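# Move one bottle from blue crate upright onto turntable

## Task

Lift a single bottle out of the blue crate and set it standing upright on the rotating table. The crate must stay upright on the trolley with its remaining bottles all still upright inside it. None of the bottles already on the rotating table may be tipped over. At the end, the robot must be in contact with no bottle and not with the crate.

## Robot and tools

ROBOT. There are two arms, left_arm and right_arm. Each has six joints, always listed as waist, shoulder, elbow, wrist pitch, wrist yaw, wrist roll, followed by a parallel gripper. The arm names do not match image sides: left_arm sits on the +y side.

FRAME. All reported hand positions share one scene frame, in metres. The origin is at table-top height, halfway between the nominal arm bases. +x points out across the table, +z points up, and +y is toward left_arm. Orientation is given as end_effector_quat_wxyz. The real bases are shifted a little from nominal; a BASES line gives their calibrated places when present. Printed positions can be off, more so at long reach. On each gripper the fingers point along its own +z axis and close along its y axis. end_effector_position is the point between the pads, about 1 cm short of the fingertips.

ROW FORMAT. Every command row is one flat list of 14 numbers, each in [-1, 1], covering both arms even if one stays still. The order is left_arm's six joint values then its opening, then right_arm's six joint values then its opening. Joint values are scaled offsets, not poses. They are measured from the Joint targets as they stood when the action or move began, not from the previous row. A value of 1.0 equals 1.264 rad (waist), 1.32 (shoulder), 1.276 (elbow), 1.83 (wrist pitch), 6.358 (wrist yaw) or 7.625 (wrist roll). Sending the same offset twice moves the joint twice. Opening is absolute: +1 fully open, -1 closed. A 0 there is a real half-open command, so resend the present value from Tool commands to leave a gripper unchanged.

JOINT RANGES (rad, per arm): waist -2.880 to 2.880, shoulder 0.000 to 3.142, elbow 0.000 to 3.019, wrist pitch -1.693 to 1.571, wrist yaw -1.571 to 1.571, wrist roll -2.094 to 2.094. Real ends may differ by up to 0.085 rad either way. An action asking for more than 0.085 rad beyond an end is refused for both arms; a call whose first action fails this, or is malformed, is refused entirely. A request past a real end is clipped there, and the result may say 'joint sent to its limit'. Per step each joint target may lead its measured angle by at most 0.264 (waist), 0.32, 0.276, 0.33, 0.701, 1.97 rad, and targets are scaled back if they would put the gripper more than 110 mm from where it is, so big offsets take several actions. Tiny turns may not start.

TOOLS.
execute_actions: actions is a list of actions; each action is a list of up to 15 rows, one per 1/30 s control step. If fewer than 15 rows are given the last one is held to fill 15 steps. An empty list just reports state. cameras picks images: omitted, null or ['all'] for all, [] for none; names are cam_high, cam_low, cam_left_wrist, cam_right_wrist (each 896x504).
move: target is one 14-number row or a list of up to 15 rows differing only in joint offsets; every row's offsets count from the same Joint targets. Joints travel together toward those angles, so hands follow curves; there is no collision avoidance, and faster hands hit harder. speed (rad/s, 0.01 to 2, default 0.5) caps the joint with the most travel; one value or one per segment. blend (rad) rounds corners in a list. opening_speed (at least 0.2 per second on the -1..+1 scale) ramps the fingers; otherwise openings are sent at once. Paths last at least 0.5 s and stop short beyond 10 s. blocking=false returns early; then call wait or stop before issuing other motion. The 'move:' line reports done, off_target (a joint over 0.035 rad from target), moving, held or fault, plus limits=held and each arm's worst joint error.
wait: seconds 0 to 10; arms hold their last command and a running move continues.
stop: brakes a running move; needs room to brake.
zoom_image: camera plus region [x0, y0, x1, y1] in pixels of that camera's latest image, top-left origin, at most 504 by 504.
finished_scene: scene is the number of the scene being ended. The first call only asks for a check; a second call ends the scene for good.

RESULT LINES. Joint positions and Joint velocities give one block per arm (rad, rad/s) plus the pad gap (m; 0.094 fully open). Joint targets is the base for your next offsets. Tool commands shows current openings. grip_measured reads the opening on the command scale; on a hard part under full squeeze it reads up to about 0.064 below the part's width. Commanding about 0.11 below first-touch reading gives full force (roughly 50 to 62 N per pad); open well above grip_measured to release. Joint torques follow joint order, positive toward larger angles, include arm weight, and joints 3 and 4 wrap at ±28 N m. Step readings list joint angles at some steps; HELD marks steps where an arm's command was held back. 'joint command not followed' means the clearance check altered targets; it does not keep the two grippers apart.

CAUTIONS. Avoid drops, slams, hard hits and strong presses, especially arm against arm, which can end the scene. Do not knock anything out of the work area or tip any bottle. An arm blocked by an object keeps pushing; command its targets back past its measured positions to relieve it. Held parts or loose objects may get a brief external tug. Holding loads, stretching out or pushing against something heats motors: MOTOR HOT appears at 85 °C, and at 100 °C that arm goes limp and drops what it holds for 30 s or more.

Each tool is called after "Call:" by a JSON object that holds its "fn" and its "kwargs", one argument or row to a line.

## Session

I'll start by reading the scene state and cameras.

Call:
{"fn": "execute_actions", "kwargs": {
  "actions": []
}}

Scene clock: 0.00 s.
left_arm: end_effector_position=(+0.7191, +0.4023, +0.1776) grip_measured=+1.000 end_effector_quat_wxyz=(+0.376, +0.095, +0.916, +0.099) | right_arm: end_effector_position=(+0.2268, +0.2610, +0.3170) grip_measured=+1.000 end_effector_quat_wxyz=(+0.455, -0.512, +0.620, +0.384)
Joint names: [waist, shoulder, elbow, wrist pitch, wrist yaw, wrist roll]
Joint positions: left_arm=[0.065 1.933 1.637 -0.478 -0.065 0.296 0.094] | right_arm=[1.013 1.194 0.882 -0.003 -0.343 -0.099 0.094]
Joint velocities: left_arm=[-0.005 -0.015 -0.002 -0.002 -0.066 -0.022 0] | right_arm=[0.005 -0.005 0.017 -0.002 0.007 -0.007 0]
Joint torques (N m): no reading
Motor temperatures (°C): left_arm=[39 30 36 25 33 31 34] | right_arm=[34 31 30 36 26 37 34]
Heat: left arm: hottest waist 39 °C; right arm: hottest wrist roll 37 °C.
Joint targets: left_arm=[0.065 1.926 1.669 -0.473 -0.065 0.296] | right_arm=[1.013 1.192 0.913 0.002 -0.343 -0.099]
Tool commands: left_gripper/opening=+1.0 right_gripper/opening=+1.0

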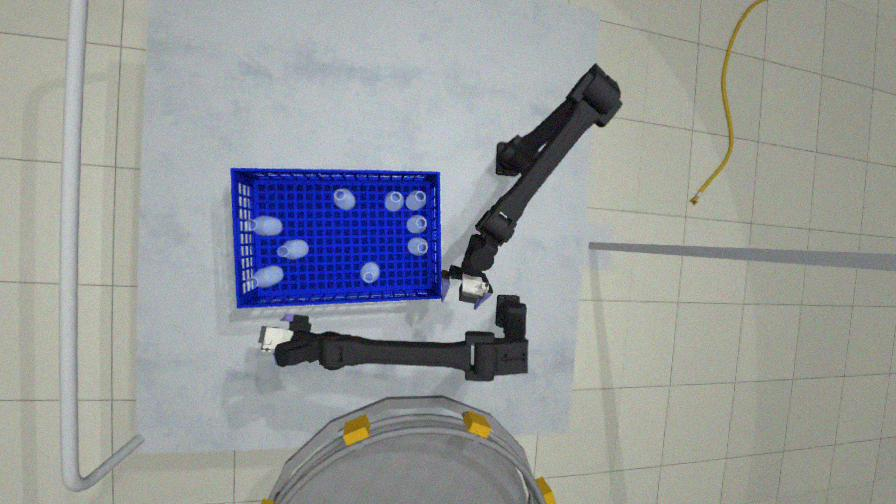

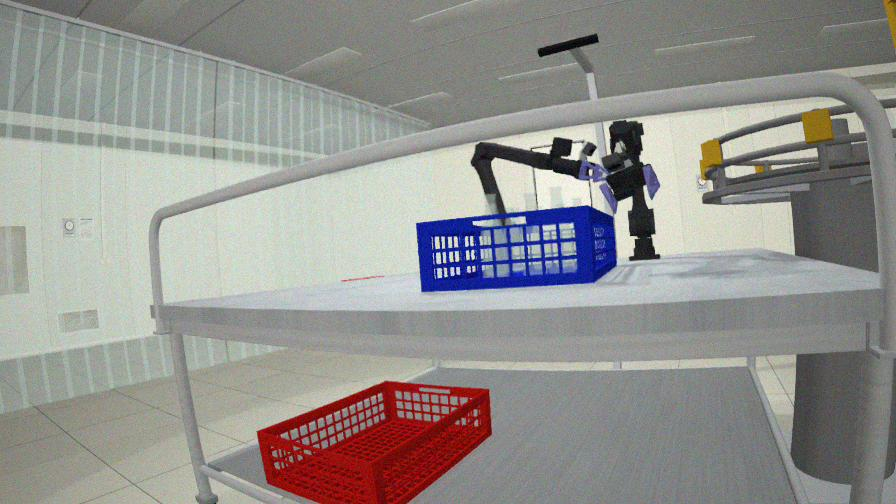

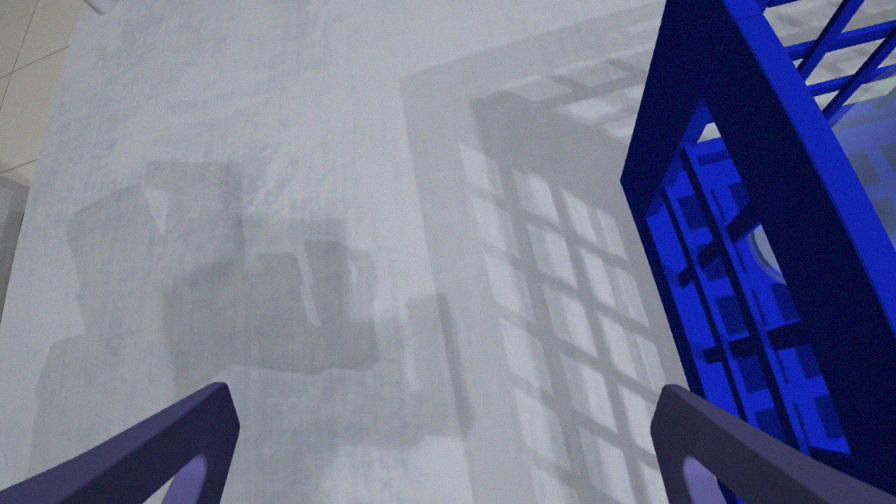

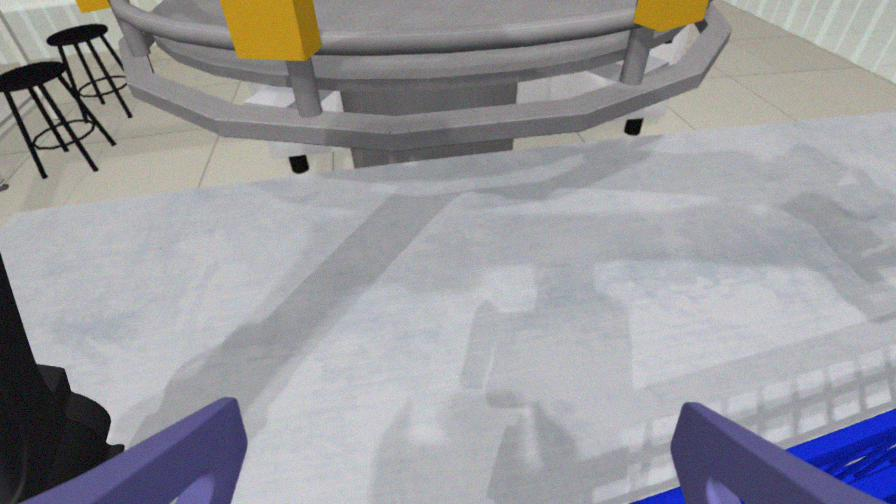

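Call:
{"fn": "zoom_image", "kwargs": {
  "camera": "cam_high",
  "region": [220, 150, 470, 320]
}}

Call:
{"fn": "zoom_image", "kwargs": {
  "camera": "cam_high",
  "region": [240, 370, 600, 504]
}}

Call:
{"fn": "zoom_image", "kwargs": {
  "camera": "cam_low",
  "region": [660, 0, 896, 300]
}}

Call:
{"fn": "zoom_image", "kwargs": {
  "camera": "cam_low",
  "region": [400, 100, 720, 300]
}}

Call:
{"fn": "zoom_image", "kwargs": {
  "camera": "cam_right_wrist",
  "region": [0, 0, 504, 200]
}}

Call:
{"fn": "zoom_image", "kwargs": {
  "camera": "cam_right_wrist",
  "region": [392, 0, 896, 200]
}}

Scaled by 2.016 from the camera's 896x504 image, which has a finer 1280x720 frame.

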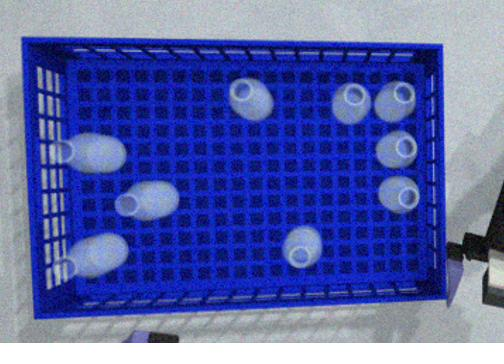

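Scaled by 1.400 from the camera's 896x504 image, which has a finer 1280x720 frame.

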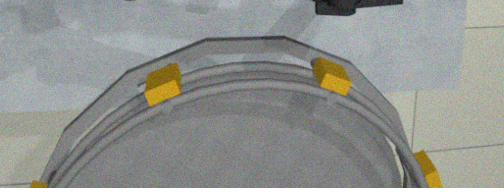

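Scaled by 1.680 from the camera's 896x504 image, which has a finer 1280x720 frame.

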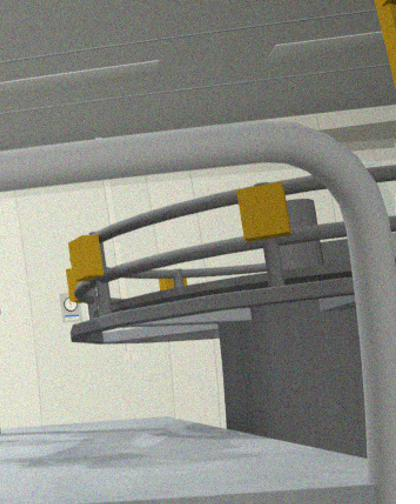

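Scaled by 1.575 from the camera's 896x504 image, which has a finer 1280x720 frame.

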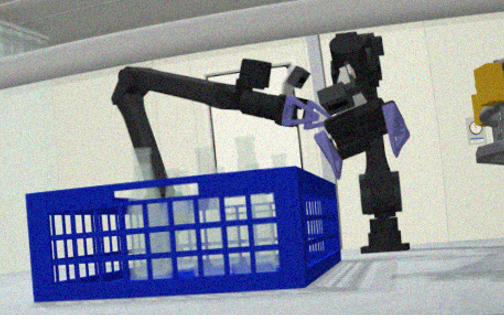

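Scaled by 1.000.

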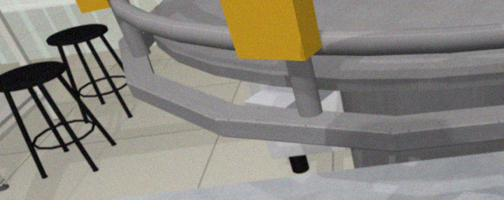

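Scaled by 1.000.

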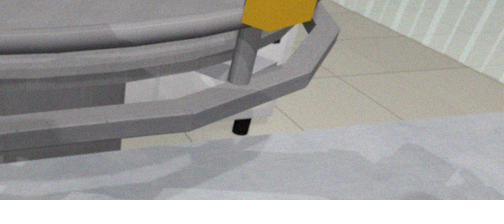

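Call:
{"fn": "zoom_image", "kwargs": {
  "camera": "cam_high",
  "region": [230, 290, 540, 400]
}}

Call:
{"fn": "zoom_image", "kwargs": {
  "camera": "cam_high",
  "region": [430, 50, 640, 320]
}}

Scaled by 1.626 from the camera's 896x504 image, which has a finer 1280x720 frame.

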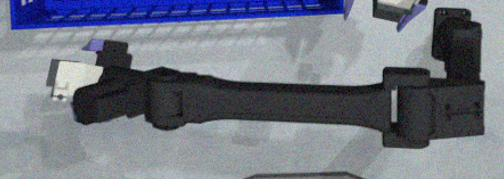

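Scaled by 1.867 from the camera's 896x504 image, which has a finer 1280x720 frame.

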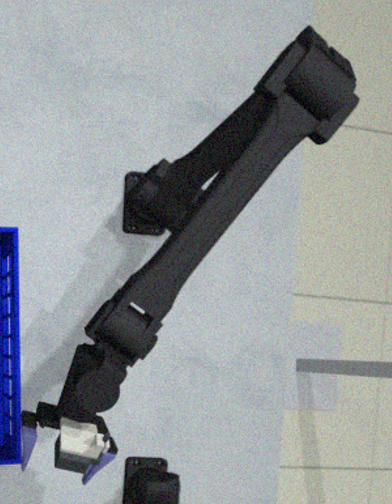

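Call:
{"fn": "move", "kwargs": {
  "target": [
    [0,0,0,0,0,0,1, 0,-0.227,0,0,0,0,1],
    [0,0,0,0,0,0,1, -1.0,-0.227,0,0,0.27,0,1]
  ],
  "speed": [0.6, 0.9],
  "blend": [0.1, 0]
}}

Scene clock: 29.20 s.
left_arm: end_effector_position=(+0.7191, +0.4023, +0.1776) grip_measured=+1.000 end_effector_quat_wxyz=(+0.376, +0.095, +0.916, +0.099) | right_arm: end_effector_position=(+0.2846, -0.4617, +0.4633) grip_measured=+1.000 end_effector_quat_wxyz=(+0.467, +0.477, +0.523, -0.530)
Joint names: [waist, shoulder, elbow, wrist pitch, wrist yaw, wrist roll]
Joint positions: left_arm=[0.065 1.933 1.637 -0.478 -0.065 0.296 0.094] | right_arm=[-0.237 0.889 0.882 -0.003 1.372 -0.099 0.094]
Joint velocities: left_arm=[0.005 -0.005 0.022 -0.007 0.022 0.051 0] | right_arm=[-0.005 -0.005 -0.012 -0.007 -0.081 -0.022 0]
Joint torques (N m): left_arm=[-1.9 -19.78 10.69 1.92 -0.03 -0.15] | right_arm=[-1.73 -2.43 13.23 1.43 -0.06 0.14]
Motor temperatures (°C): left_arm=[39 33 45 25 32 30 33] | right_arm=[33 32 40 36 26 35 32]
Heat: left arm: hottest elbow 45 °C; right arm: hottest elbow 40 °C.
Joint targets: left_arm=[0.065 1.926 1.669 -0.473 -0.065 0.296] | right_arm=[-0.251 0.892 0.913 0.002 1.374 -0.099]
move: done

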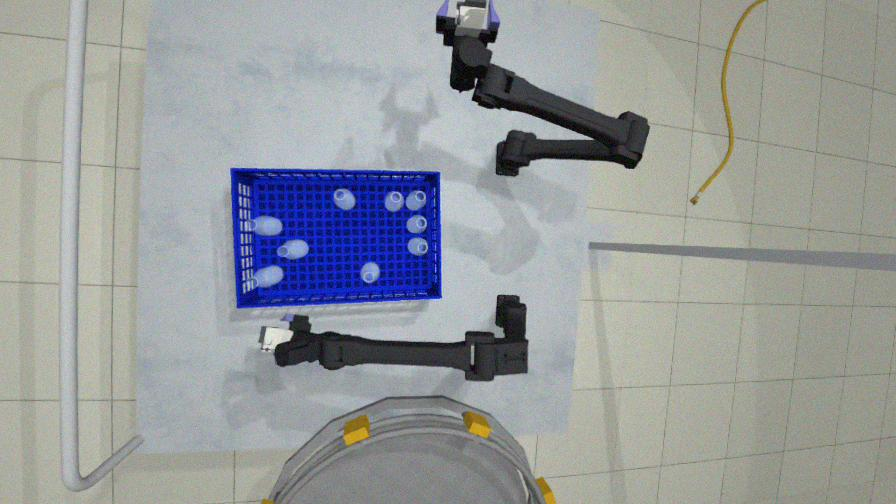

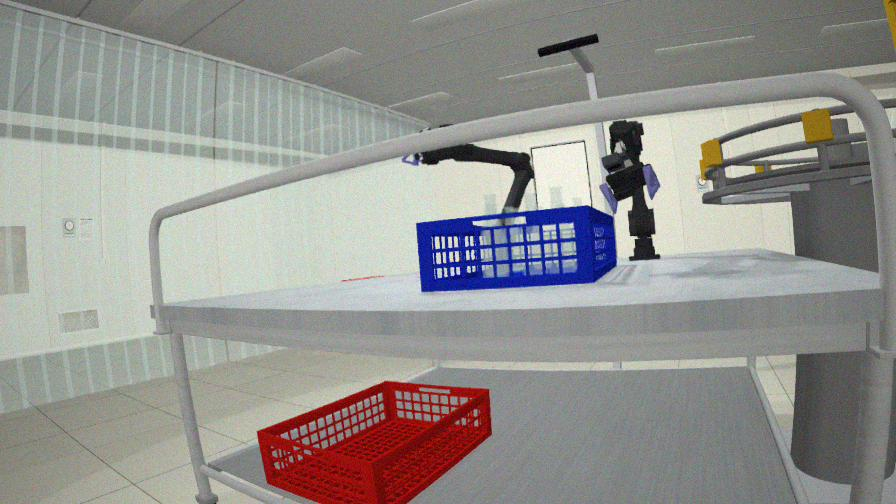

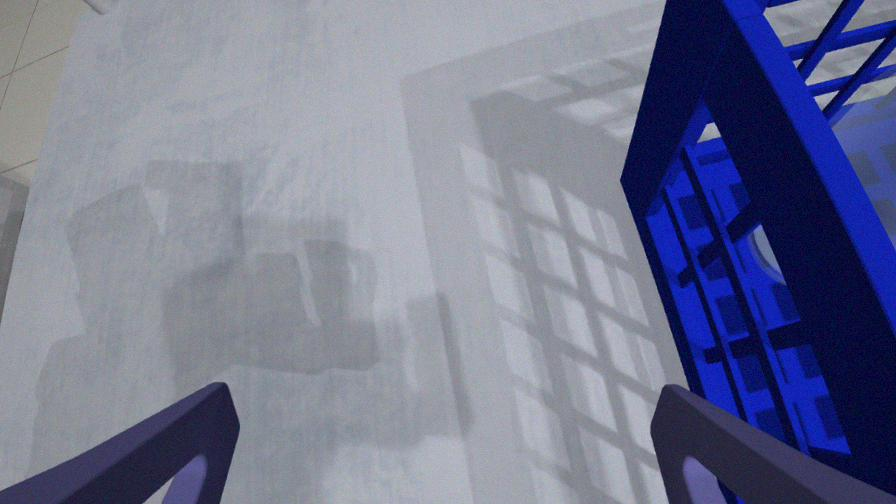

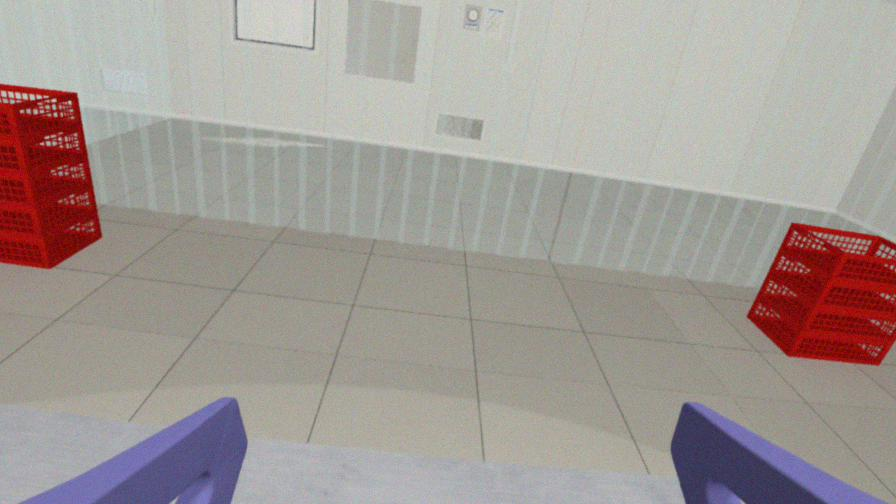

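Call:
{"fn": "move", "kwargs": {
  "target": [0,-0.379,0,0,0,-0.0388,1, 0,0,0,0,-0.2161,0,1],
  "speed": 0.9,
  "cameras": ["cam_left_wrist", "cam_high"]
}}

Scene clock: 77.07 s.
left_arm: end_effector_position=(+0.6022, +0.3950, +0.5324) grip_measured=+1.000 end_effector_quat_wxyz=(+0.606, -0.040, +0.793, +0.048) | right_arm: end_effector_position=(+0.4555, -0.3275, +0.4618) grip_measured=+1.000 end_effector_quat_wxyz=(+0.694, +0.043, +0.710, -0.112)
Joint names: [waist, shoulder, elbow, wrist pitch, wrist yaw, wrist roll]
Joint positions: left_arm=[0.065 1.423 1.637 -0.478 -0.065 0.011 0.094] | right_arm=[-0.237 0.889 0.882 -0.003 0.002 -0.099 0.094]
Joint velocities: left_arm=[-0.005 0.005 -0.002 0.012 0.022 -0.066 0] | right_arm=[0.005 0.005 -0.017 -0.007 -0.095 -0.037 0]
Joint torques (N m): left_arm=[-1.44 -12.28 11.11 2.17 -0.03 -0.24] | right_arm=[-1.73 -2.9 13.72 1.85 -0.24 0.13]
Motor temperatures (°C): left_arm=[38 36 51 25 31 28 31] | right_arm=[32 30 47 35 26 33 30]
Heat: left arm: hottest elbow 51 °C; right arm: hottest elbow 47 °C.
Joint targets: left_arm=[0.065 1.426 1.669 -0.473 -0.065 0.000] | right_arm=[-0.251 0.892 0.913 0.002 0.000 -0.099]
move: done
Images, in order (width x height): cam_high 896x504, cam_left_wrist 896x504.

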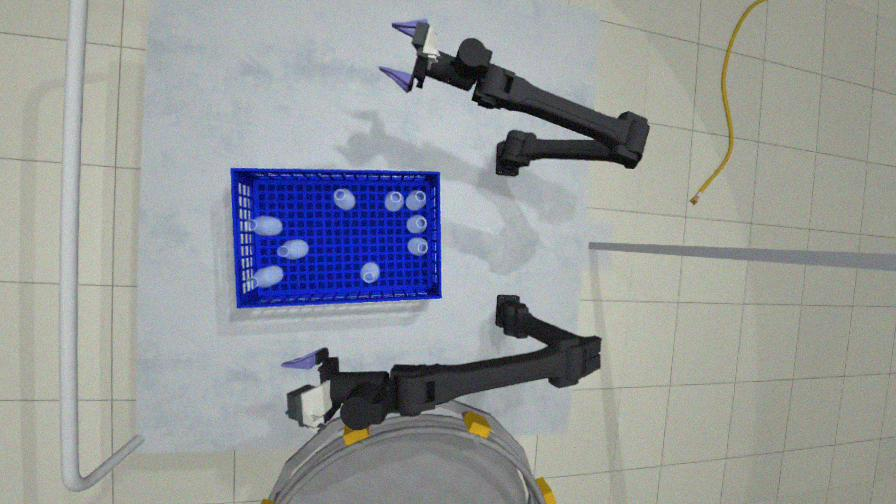

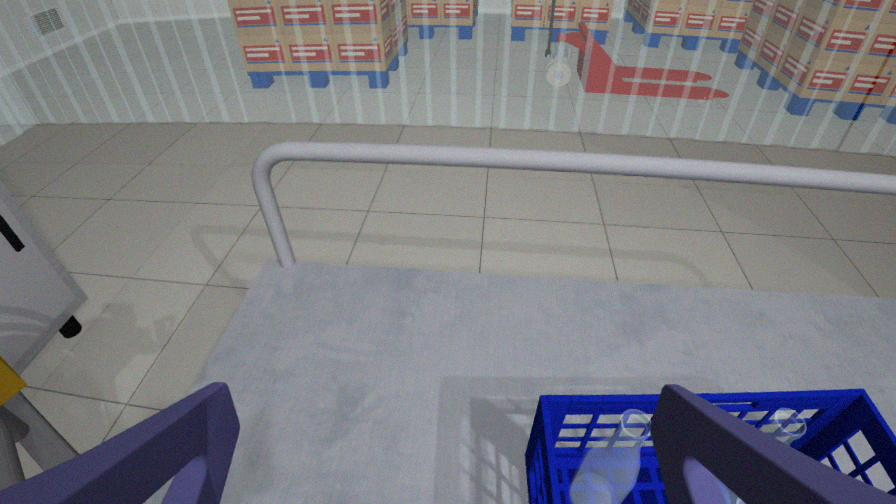

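Call:
{"fn": "move", "kwargs": {
  "target": [0.9,0,0,0,0,0,1, -0.6,0,0,0,0,0,1],
  "speed": 0.9,
  "cameras": ["cam_left_wrist", "cam_high", "cam_right_wrist"]
}}

Scene clock: 113.87 s.
left_arm: end_effector_position=(+0.1813, +0.9490, +0.5322) grip_measured=+1.000 end_effector_quat_wxyz=(+0.484, -0.463, +0.645, +0.368) | right_arm: end_effector_position=(+0.2620, -0.6111, +0.4618) grip_measured=+1.000 end_effector_quat_wxyz=(+0.604, +0.302, +0.643, -0.360)
Joint names: [waist, shoulder, elbow, wrist pitch, wrist yaw, wrist roll]
Joint positions: left_arm=[1.207 1.423 1.637 -0.478 -0.065 0.009 0.094] | right_arm=[-0.996 0.889 0.882 -0.003 0.001 -0.099 0.094]
Joint velocities: left_arm=[0.005 -0.015 -0.012 0.022 -0.066 0.022 0] | right_arm=[-0.015 -0.005 0.012 0.027 0.022 -0.022 0]
Joint torques (N m): left_arm=[-2.08 -12.63 11.15 2.07 -0.01 -0.2] | right_arm=[-1.73 -2.78 13.72 1.85 -0.19 0.13]
Motor temperatures (°C): left_arm=[38 36 54 25 30 27 30] | right_arm=[32 30 50 35 25 32 29]
Heat: left arm: hottest elbow 54 °C; right arm: hottest elbow 50 °C.
Joint targets: left_arm=[1.203 1.426 1.669 -0.473 -0.065 0.000] | right_arm=[-1.009 0.892 0.913 0.002 0.000 -0.099]
move: done
Images, in order (width x height): cam_high 896x504, cam_left_wrist 896x504, cam_right_wrist 896x504.

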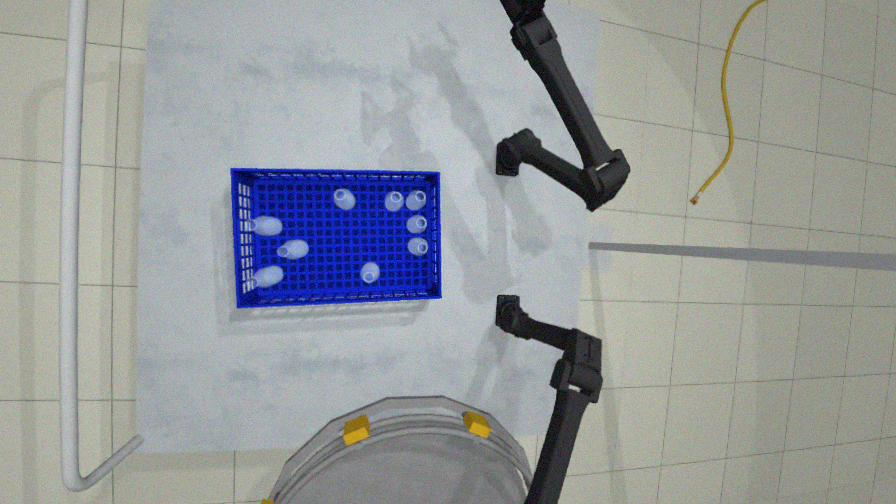

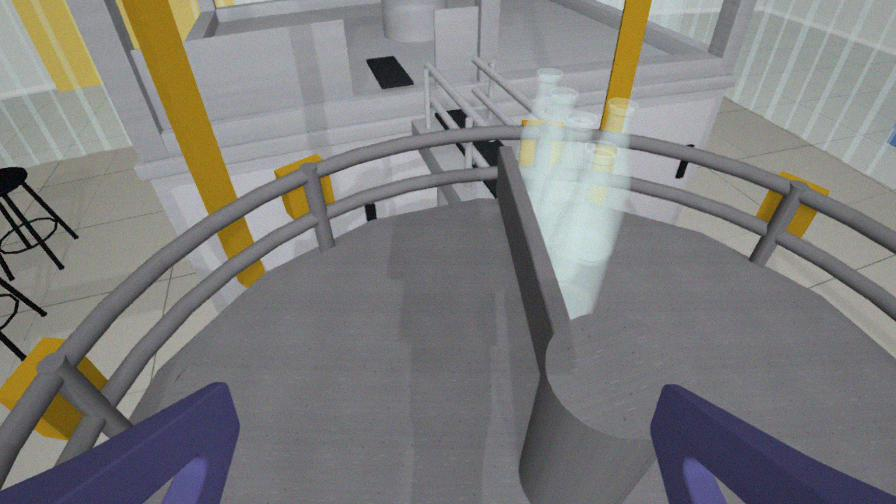

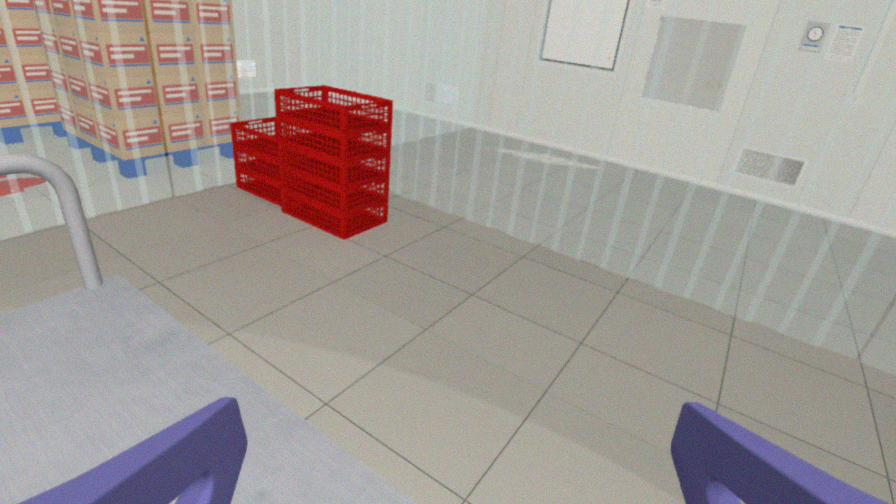

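Call:
{"fn": "wait", "kwargs": {
  "seconds": 1,
  "cameras": ["cam_left_wrist"]
}}

Call:
{"fn": "zoom_image", "kwargs": {
  "camera": "cam_left_wrist",
  "region": [392, 0, 896, 504]
}}

Call:
{"fn": "zoom_image", "kwargs": {
  "camera": "cam_left_wrist",
  "region": [480, 40, 680, 340]
}}

Scene clock: 131.10 s.
left_arm: end_effector_position=(+0.1813, +0.9490, +0.5322) grip_measured=+1.000 end_effector_quat_wxyz=(+0.484, -0.463, +0.645, +0.368) | right_arm: end_effector_position=(+0.2620, -0.6111, +0.4618) grip_measured=+1.000 end_effector_quat_wxyz=(+0.604, +0.302, +0.643, -0.360)
Joint names: [waist, shoulder, elbow, wrist pitch, wrist yaw, wrist roll]
Joint positions: left_arm=[1.207 1.423 1.637 -0.478 -0.065 0.009 0.094] | right_arm=[-0.996 0.889 0.882 -0.003 0.001 -0.099 0.094]
Joint velocities: left_arm=[-0.005 -0.005 0.002 -0.007 0.007 0.066 0] | right_arm=[0.005 -0.005 -0.017 -0.007 -0.022 0.007 0]
Joint torques (N m): left_arm=[-2.43 -12.63 11.11 2.19 -0.06 -0.2] | right_arm=[-1.73 -2.78 13.71 1.87 -0.19 0.13]
Motor temperatures (°C): left_arm=[38 36 55 25 29 27 29] | right_arm=[32 30 51 35 25 32 29]
Heat: left arm: hottest elbow 55 °C; right arm: hottest elbow 51 °C.
Joint targets: left_arm=[1.203 1.426 1.669 -0.473 -0.065 0.000] | right_arm=[-1.009 0.892 0.913 0.002 0.000 -0.099]
Tool commands: left_gripper/opening=+1.0 right_gripper/opening=+1.0
wait: 1.00 s; at rest from the start
Images, in order (width x height): cam_left_wrist 896x504.

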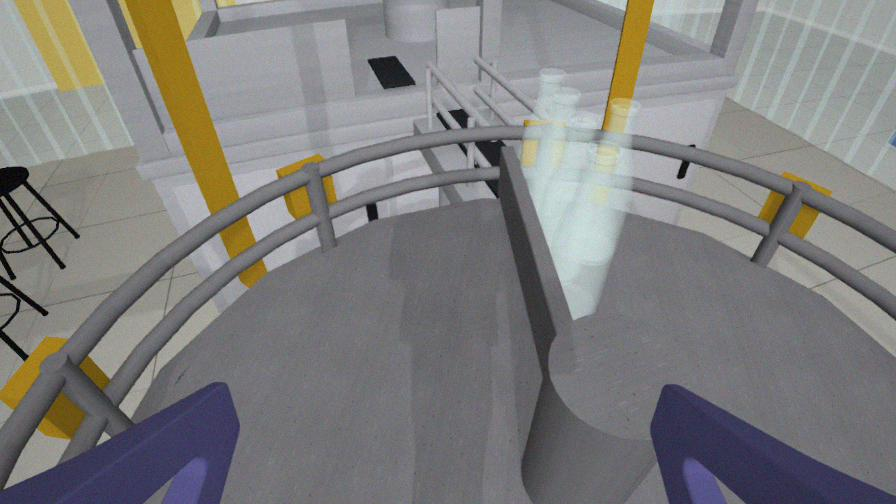

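Scaled by 1.000.

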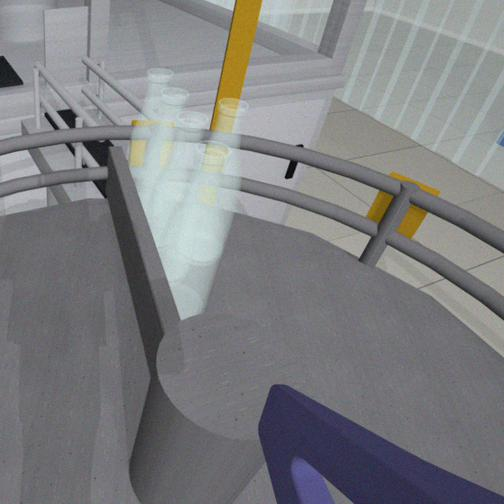

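Scaled by 1.680 from the camera's 896x504 image, which has a finer 1280x720 frame.

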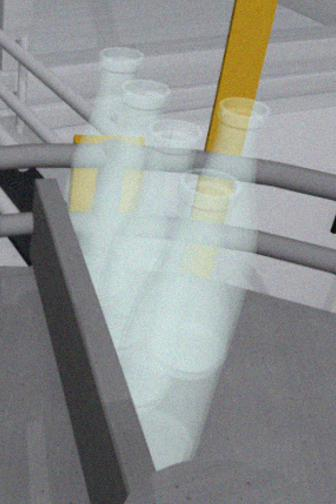

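Call:
{"fn": "zoom_image", "kwargs": {
  "camera": "cam_left_wrist",
  "region": [130, 200, 540, 430]
}}

Call:
{"fn": "wait", "kwargs": {
  "seconds": 2,
  "cameras": ["cam_left_wrist"]
}}

Call:
{"fn": "zoom_image", "kwargs": {
  "camera": "cam_left_wrist",
  "region": [130, 200, 540, 430]
}}

Scaled by 1.229 from the camera's 896x504 image, which has a finer 1280x720 frame.

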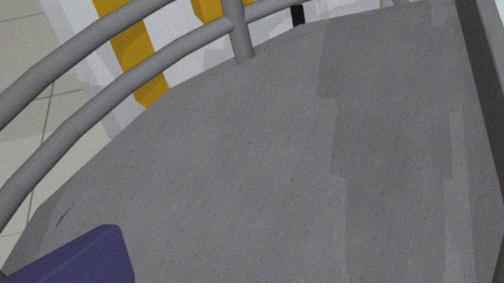

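Scene clock: 139.07 s.
left_arm: end_effector_position=(+0.1813, +0.9490, +0.5322) grip_measured=+1.000 end_effector_quat_wxyz=(+0.484, -0.463, +0.645, +0.368) | right_arm: end_effector_position=(+0.2620, -0.6111, +0.4618) grip_measured=+1.000 end_effector_quat_wxyz=(+0.604, +0.302, +0.643, -0.360)
Joint names: [waist, shoulder, elbow, wrist pitch, wrist yaw, wrist roll]
Joint positions: left_arm=[1.207 1.423 1.637 -0.478 -0.065 0.009 0.094] | right_arm=[-0.996 0.889 0.882 -0.003 0.001 -0.099 0.094]
Joint velocities: left_arm=[-0.005 -0.005 -0.002 0.002 -0.022 -0.007 0] | right_arm=[0.005 -0.005 -0.002 0.002 0.007 0.007 0]
Joint torques (N m): left_arm=[-2.37 -12.4 11.22 2.15 -0.02 -0.27] | right_arm=[-1.67 -2.84 13.72 1.84 -0.19 0.14]
Motor temperatures (°C): left_arm=[38 35 56 24 29 27 29] | right_arm=[32 30 51 34 25 31 28]
Heat: left arm: hottest elbow 56 °C; right arm: hottest elbow 51 °C.
Joint targets: left_arm=[1.203 1.426 1.669 -0.473 -0.065 0.000] | right_arm=[-1.009 0.892 0.913 0.002 0.000 -0.099]
Tool commands: left_gripper/opening=+1.0 right_gripper/opening=+1.0
wait: 2.00 s; at rest from the start
Images, in order (width x height): cam_left_wrist 896x504.

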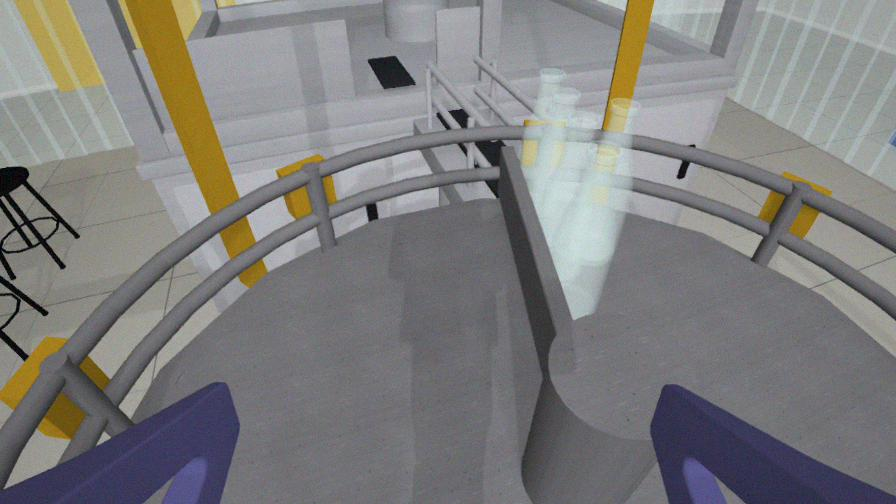

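Scaled by 1.229 from the camera's 896x504 image, which has a finer 1280x720 frame.

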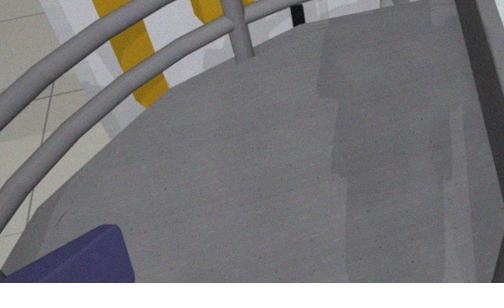

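Call:
{"fn": "wait", "kwargs": {
  "seconds": 0.1,
  "cameras": ["cam_left_wrist"]
}}

Call:
{"fn": "zoom_image", "kwargs": {
  "camera": "cam_left_wrist",
  "region": [140, 250, 520, 430]
}}

Call:
{"fn": "wait", "kwargs": {
  "seconds": 0.5,
  "cameras": ["cam_left_wrist"]
}}

Call:
{"fn": "zoom_image", "kwargs": {
  "camera": "cam_left_wrist",
  "region": [140, 250, 520, 430]
}}

Call:
{"fn": "wait", "kwargs": {
  "seconds": 0.5,
  "cameras": ["cam_left_wrist"]
}}

Call:
{"fn": "zoom_image", "kwargs": {
  "camera": "cam_left_wrist",
  "region": [140, 250, 520, 430]
}}

Scene clock: 149.23 s.
left_arm: end_effector_position=(+0.1813, +0.9490, +0.5322) grip_measured=+1.000 end_effector_quat_wxyz=(+0.484, -0.463, +0.645, +0.368) | right_arm: end_effector_position=(+0.2620, -0.6111, +0.4618) grip_measured=+1.000 end_effector_quat_wxyz=(+0.604, +0.302, +0.643, -0.360)
Joint names: [waist, shoulder, elbow, wrist pitch, wrist yaw, wrist roll]
Joint positions: left_arm=[1.207 1.423 1.637 -0.478 -0.065 0.009 0.094] | right_arm=[-0.996 0.889 0.882 -0.003 0.001 -0.099 0.094]
Joint velocities: left_arm=[0.005 -0.005 0.032 0.012 -0.022 -0.007 0] | right_arm=[0.005 0.005 0.012 0.007 0.037 0.007 0]
Joint torques (N m): left_arm=[-2.14 -12.81 11.18 2.18 -0.06 -0.23] | right_arm=[-1.67 -2.84 13.72 1.87 -0.19 0.13]
Motor temperatures (°C): left_arm=[37 35 56 24 29 27 29] | right_arm=[32 30 51 34 25 31 28]
Heat: left arm: hottest elbow 56 °C; right arm: hottest elbow 51 °C.
Joint targets: left_arm=[1.203 1.426 1.669 -0.473 -0.065 0.000] | right_arm=[-1.009 0.892 0.913 0.002 0.000 -0.099]
Tool commands: left_gripper/opening=+1.0 right_gripper/opening=+1.0
wait: 0.10 s; at rest from the start
Images, in order (width x height): cam_left_wrist 896x504.

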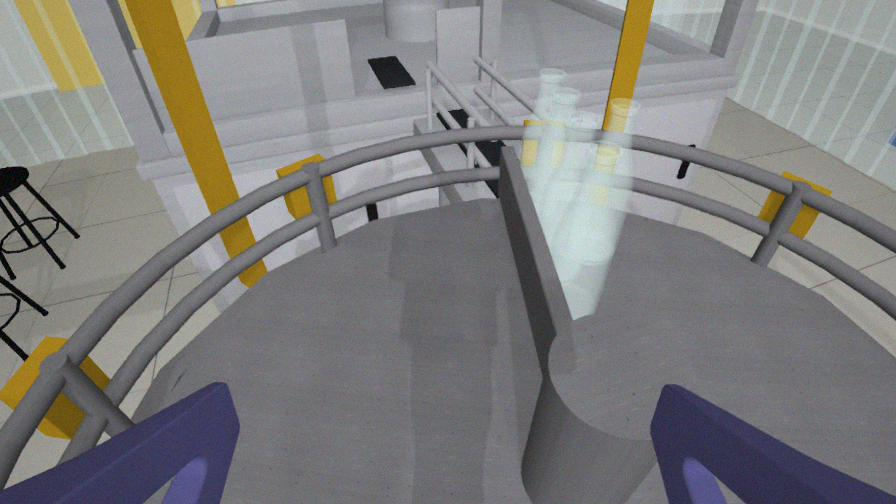

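Scaled by 1.326 from the camera's 896x504 image, which has a finer 1280x720 frame.

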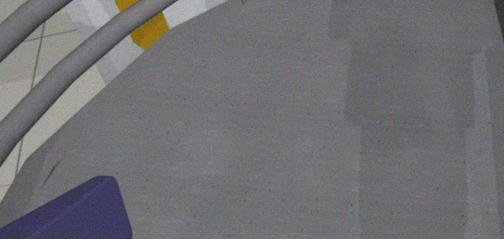

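Scene clock: 149.73 s.
left_arm: end_effector_position=(+0.1813, +0.9490, +0.5322) grip_measured=+1.000 end_effector_quat_wxyz=(+0.484, -0.463, +0.645, +0.368) | right_arm: end_effector_position=(+0.2620, -0.6111, +0.4618) grip_measured=+1.000 end_effector_quat_wxyz=(+0.604, +0.302, +0.643, -0.360)
Joint names: [waist, shoulder, elbow, wrist pitch, wrist yaw, wrist roll]
Joint positions: left_arm=[1.207 1.423 1.637 -0.478 -0.065 0.009 0.094] | right_arm=[-0.996 0.889 0.882 -0.003 0.001 -0.099 0.094]
Joint velocities: left_arm=[0.005 -0.005 -0.007 0.002 0.022 0.022 0] | right_arm=[-0.005 0.015 -0.012 -0.007 0.066 -0.081 0]
Joint torques (N m): left_arm=[-1.67 -12.4 11.19 2.32 -0.06 -0.2] | right_arm=[-1.73 -2.84 13.72 1.85 -0.19 0.14]
Motor temperatures (°C): left_arm=[37 35 56 24 29 27 29] | right_arm=[32 30 51 34 25 31 28]
Heat: left arm: hottest elbow 56 °C; right arm: hottest elbow 51 °C.
Joint targets: left_arm=[1.203 1.426 1.669 -0.473 -0.065 0.000] | right_arm=[-1.009 0.892 0.913 0.002 0.000 -0.099]
Tool commands: left_gripper/opening=+1.0 right_gripper/opening=+1.0
wait: 0.50 s; at rest by 0.17 s
Images, in order (width x height): cam_left_wrist 896x504.

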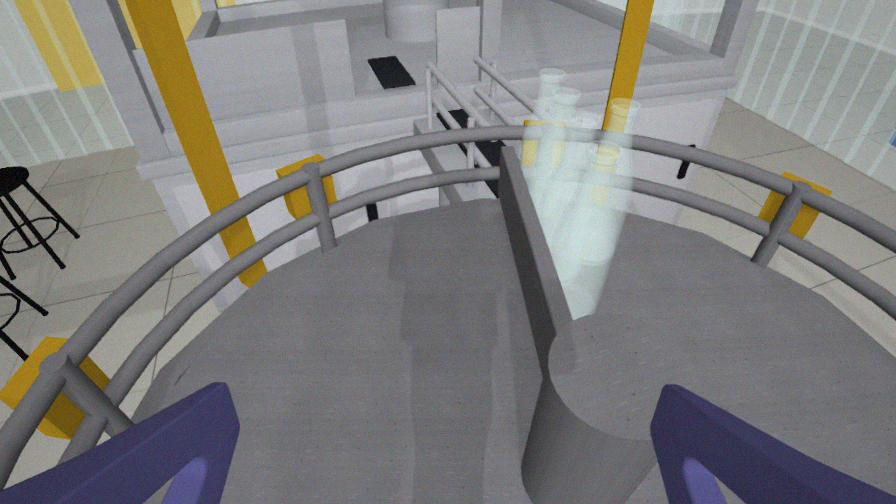

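Scaled by 1.326 from the camera's 896x504 image, which has a finer 1280x720 frame.

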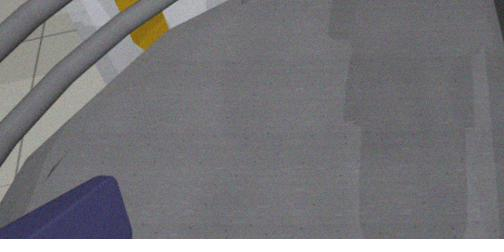

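Scene clock: 150.23 s.
left_arm: end_effector_position=(+0.1813, +0.9490, +0.5322) grip_measured=+1.000 end_effector_quat_wxyz=(+0.484, -0.463, +0.645, +0.368) | right_arm: end_effector_position=(+0.2620, -0.6111, +0.4618) grip_measured=+1.000 end_effector_quat_wxyz=(+0.604, +0.302, +0.643, -0.360)
Joint names: [waist, shoulder, elbow, wrist pitch, wrist yaw, wrist roll]
Joint positions: left_arm=[1.207 1.423 1.637 -0.478 -0.065 0.009 0.094] | right_arm=[-0.996 0.889 0.882 -0.003 0.001 -0.099 0.094]
Joint velocities: left_arm=[0.005 -0.015 0.002 0.032 0.007 -0.066 0] | right_arm=[-0.005 -0.005 -0.022 -0.007 -0.051 -0.007 0]
Joint torques (N m): left_arm=[-1.85 -12.92 11.21 2.22 -0.03 -0.23] | right_arm=[-1.61 -2.84 13.74 1.85 -0.19 0.13]
Motor temperatures (°C): left_arm=[37 35 56 24 29 27 29] | right_arm=[31 30 52 34 25 31 28]
Heat: left arm: hottest elbow 56 °C; right arm: hottest elbow 52 °C.
Joint targets: left_arm=[1.203 1.426 1.669 -0.473 -0.065 0.000] | right_arm=[-1.009 0.892 0.913 0.002 0.000 -0.099]
Tool commands: left_gripper/opening=+1.0 right_gripper/opening=+1.0
wait: 0.50 s; at rest by 0.17 s
Images, in order (width x height): cam_left_wrist 896x504.

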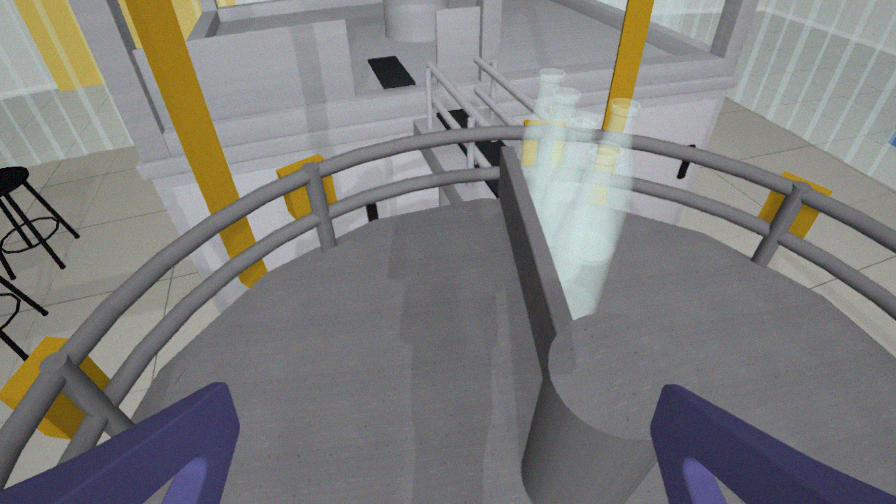

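Scaled by 1.326 from the camera's 896x504 image, which has a finer 1280x720 frame.

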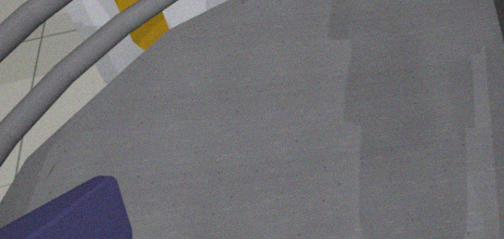

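Call:
{"fn": "zoom_image", "kwargs": {
  "camera": "cam_left_wrist",
  "region": [240, 330, 400, 430]
}}

Call:
{"fn": "wait", "kwargs": {
  "seconds": 0.7,
  "cameras": ["cam_left_wrist"]
}}

Call:
{"fn": "zoom_image", "kwargs": {
  "camera": "cam_left_wrist",
  "region": [240, 330, 400, 430]
}}

Call:
{"fn": "wait", "kwargs": {
  "seconds": 2,
  "cameras": ["cam_left_wrist"]
}}

Call:
{"fn": "zoom_image", "kwargs": {
  "camera": "cam_left_wrist",
  "region": [240, 330, 400, 430]
}}

Scaled by 3.150 from the camera's 896x504 image, which has a finer 1280x720 frame.

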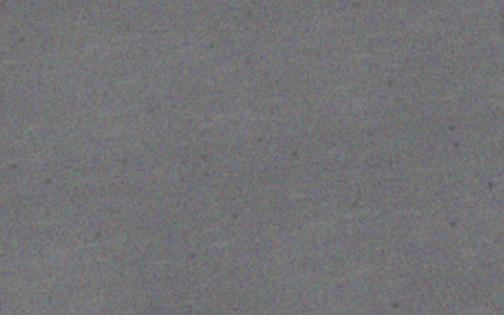

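Scene clock: 159.33 s.
left_arm: end_effector_position=(+0.1813, +0.9490, +0.5322) grip_measured=+1.000 end_effector_quat_wxyz=(+0.484, -0.463, +0.645, +0.368) | right_arm: end_effector_position=(+0.2620, -0.6111, +0.4618) grip_measured=+1.000 end_effector_quat_wxyz=(+0.604, +0.302, +0.643, -0.360)
Joint names: [waist, shoulder, elbow, wrist pitch, wrist yaw, wrist roll]
Joint positions: left_arm=[1.207 1.423 1.637 -0.478 -0.065 0.009 0.094] | right_arm=[-0.996 0.889 0.882 -0.003 0.001 -0.099 0.094]
Joint velocities: left_arm=[-0.015 -0.005 -0.002 0.002 0.007 -0.022 0] | right_arm=[-0.024 0.005 -0.002 0.032 0.007 -0.037 0]
Joint torques (N m): left_arm=[-1.67 -12.34 11.12 2.11 -0.04 -0.21] | right_arm=[-1.67 -2.84 13.72 1.87 -0.19 0.13]
Motor temperatures (°C): left_arm=[37 35 57 24 29 27 29] | right_arm=[31 30 52 34 25 31 28]
Heat: left arm: hottest elbow 57 °C; right arm: hottest elbow 52 °C.
Joint targets: left_arm=[1.203 1.426 1.669 -0.473 -0.065 0.000] | right_arm=[-1.009 0.892 0.913 0.002 0.000 -0.099]
Tool commands: left_gripper/opening=+1.0 right_gripper/opening=+1.0
wait: 0.70 s; at rest from the start
Images, in order (width x height): cam_left_wrist 896x504.

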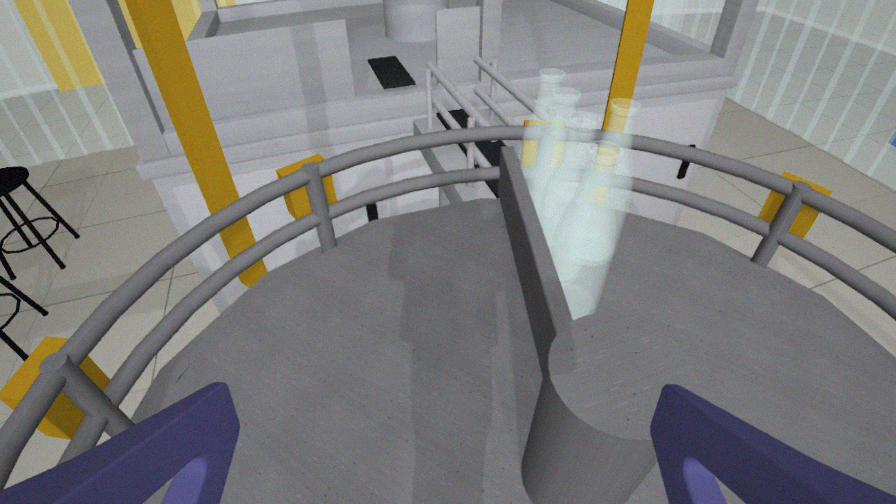

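Scaled by 3.150 from the camera's 896x504 image, which has a finer 1280x720 frame.

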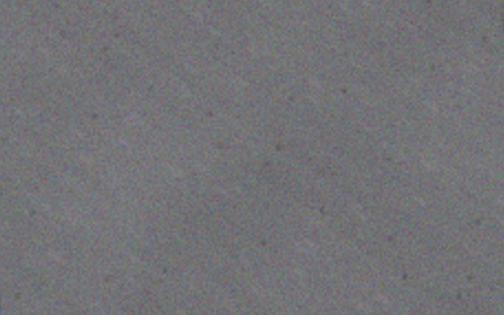

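Scene clock: 161.33 s.
left_arm: end_effector_position=(+0.1813, +0.9490, +0.5322) grip_measured=+1.000 end_effector_quat_wxyz=(+0.484, -0.463, +0.645, +0.368) | right_arm: end_effector_position=(+0.2620, -0.6111, +0.4618) grip_measured=+1.000 end_effector_quat_wxyz=(+0.604, +0.302, +0.643, -0.360)
Joint names: [waist, shoulder, elbow, wrist pitch, wrist yaw, wrist roll]
Joint positions: left_arm=[1.207 1.423 1.637 -0.478 -0.065 0.009 0.094] | right_arm=[-0.996 0.889 0.882 -0.003 0.001 -0.099 0.094]
Joint velocities: left_arm=[-0.005 -0.005 0.017 -0.002 0.037 -0.037 0] | right_arm=[0.005 0.005 -0.007 -0.012 -0.066 0.007 0]
Joint torques (N m): left_arm=[-2.37 -12.57 11.18 2.22 -0.05 -0.21] | right_arm=[-1.73 -2.84 13.74 1.85 -0.19 0.13]
Motor temperatures (°C): left_arm=[37 35 57 24 29 27 29] | right_arm=[31 30 52 34 25 31 28]
Heat: left arm: hottest elbow 57 °C; right arm: hottest elbow 52 °C.
Joint targets: left_arm=[1.203 1.426 1.669 -0.473 -0.065 0.000] | right_arm=[-1.009 0.892 0.913 0.002 0.000 -0.099]
Tool commands: left_gripper/opening=+1.0 right_gripper/opening=+1.0
wait: 2.00 s; at rest by 0.17 s
Images, in order (width x height): cam_left_wrist 896x504.

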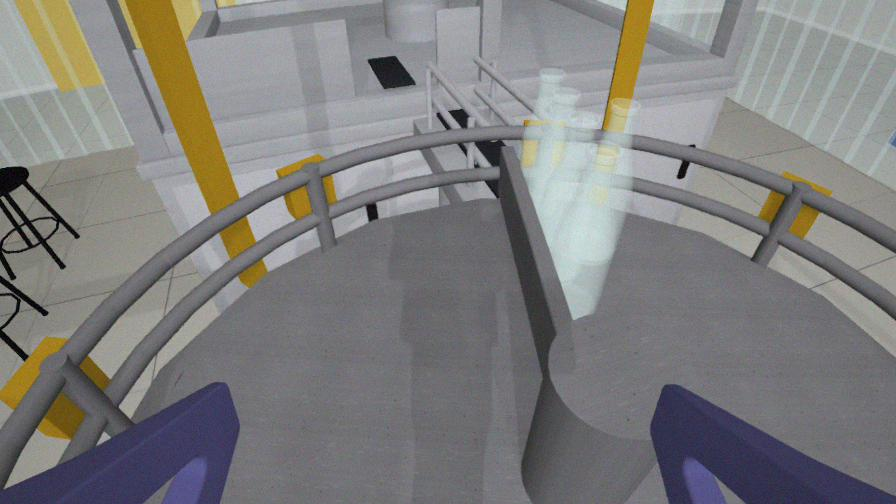

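Scaled by 3.150 from the camera's 896x504 image, which has a finer 1280x720 frame.

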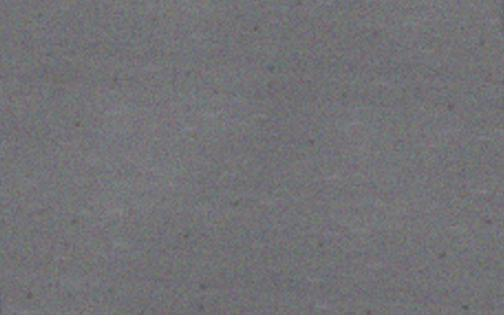

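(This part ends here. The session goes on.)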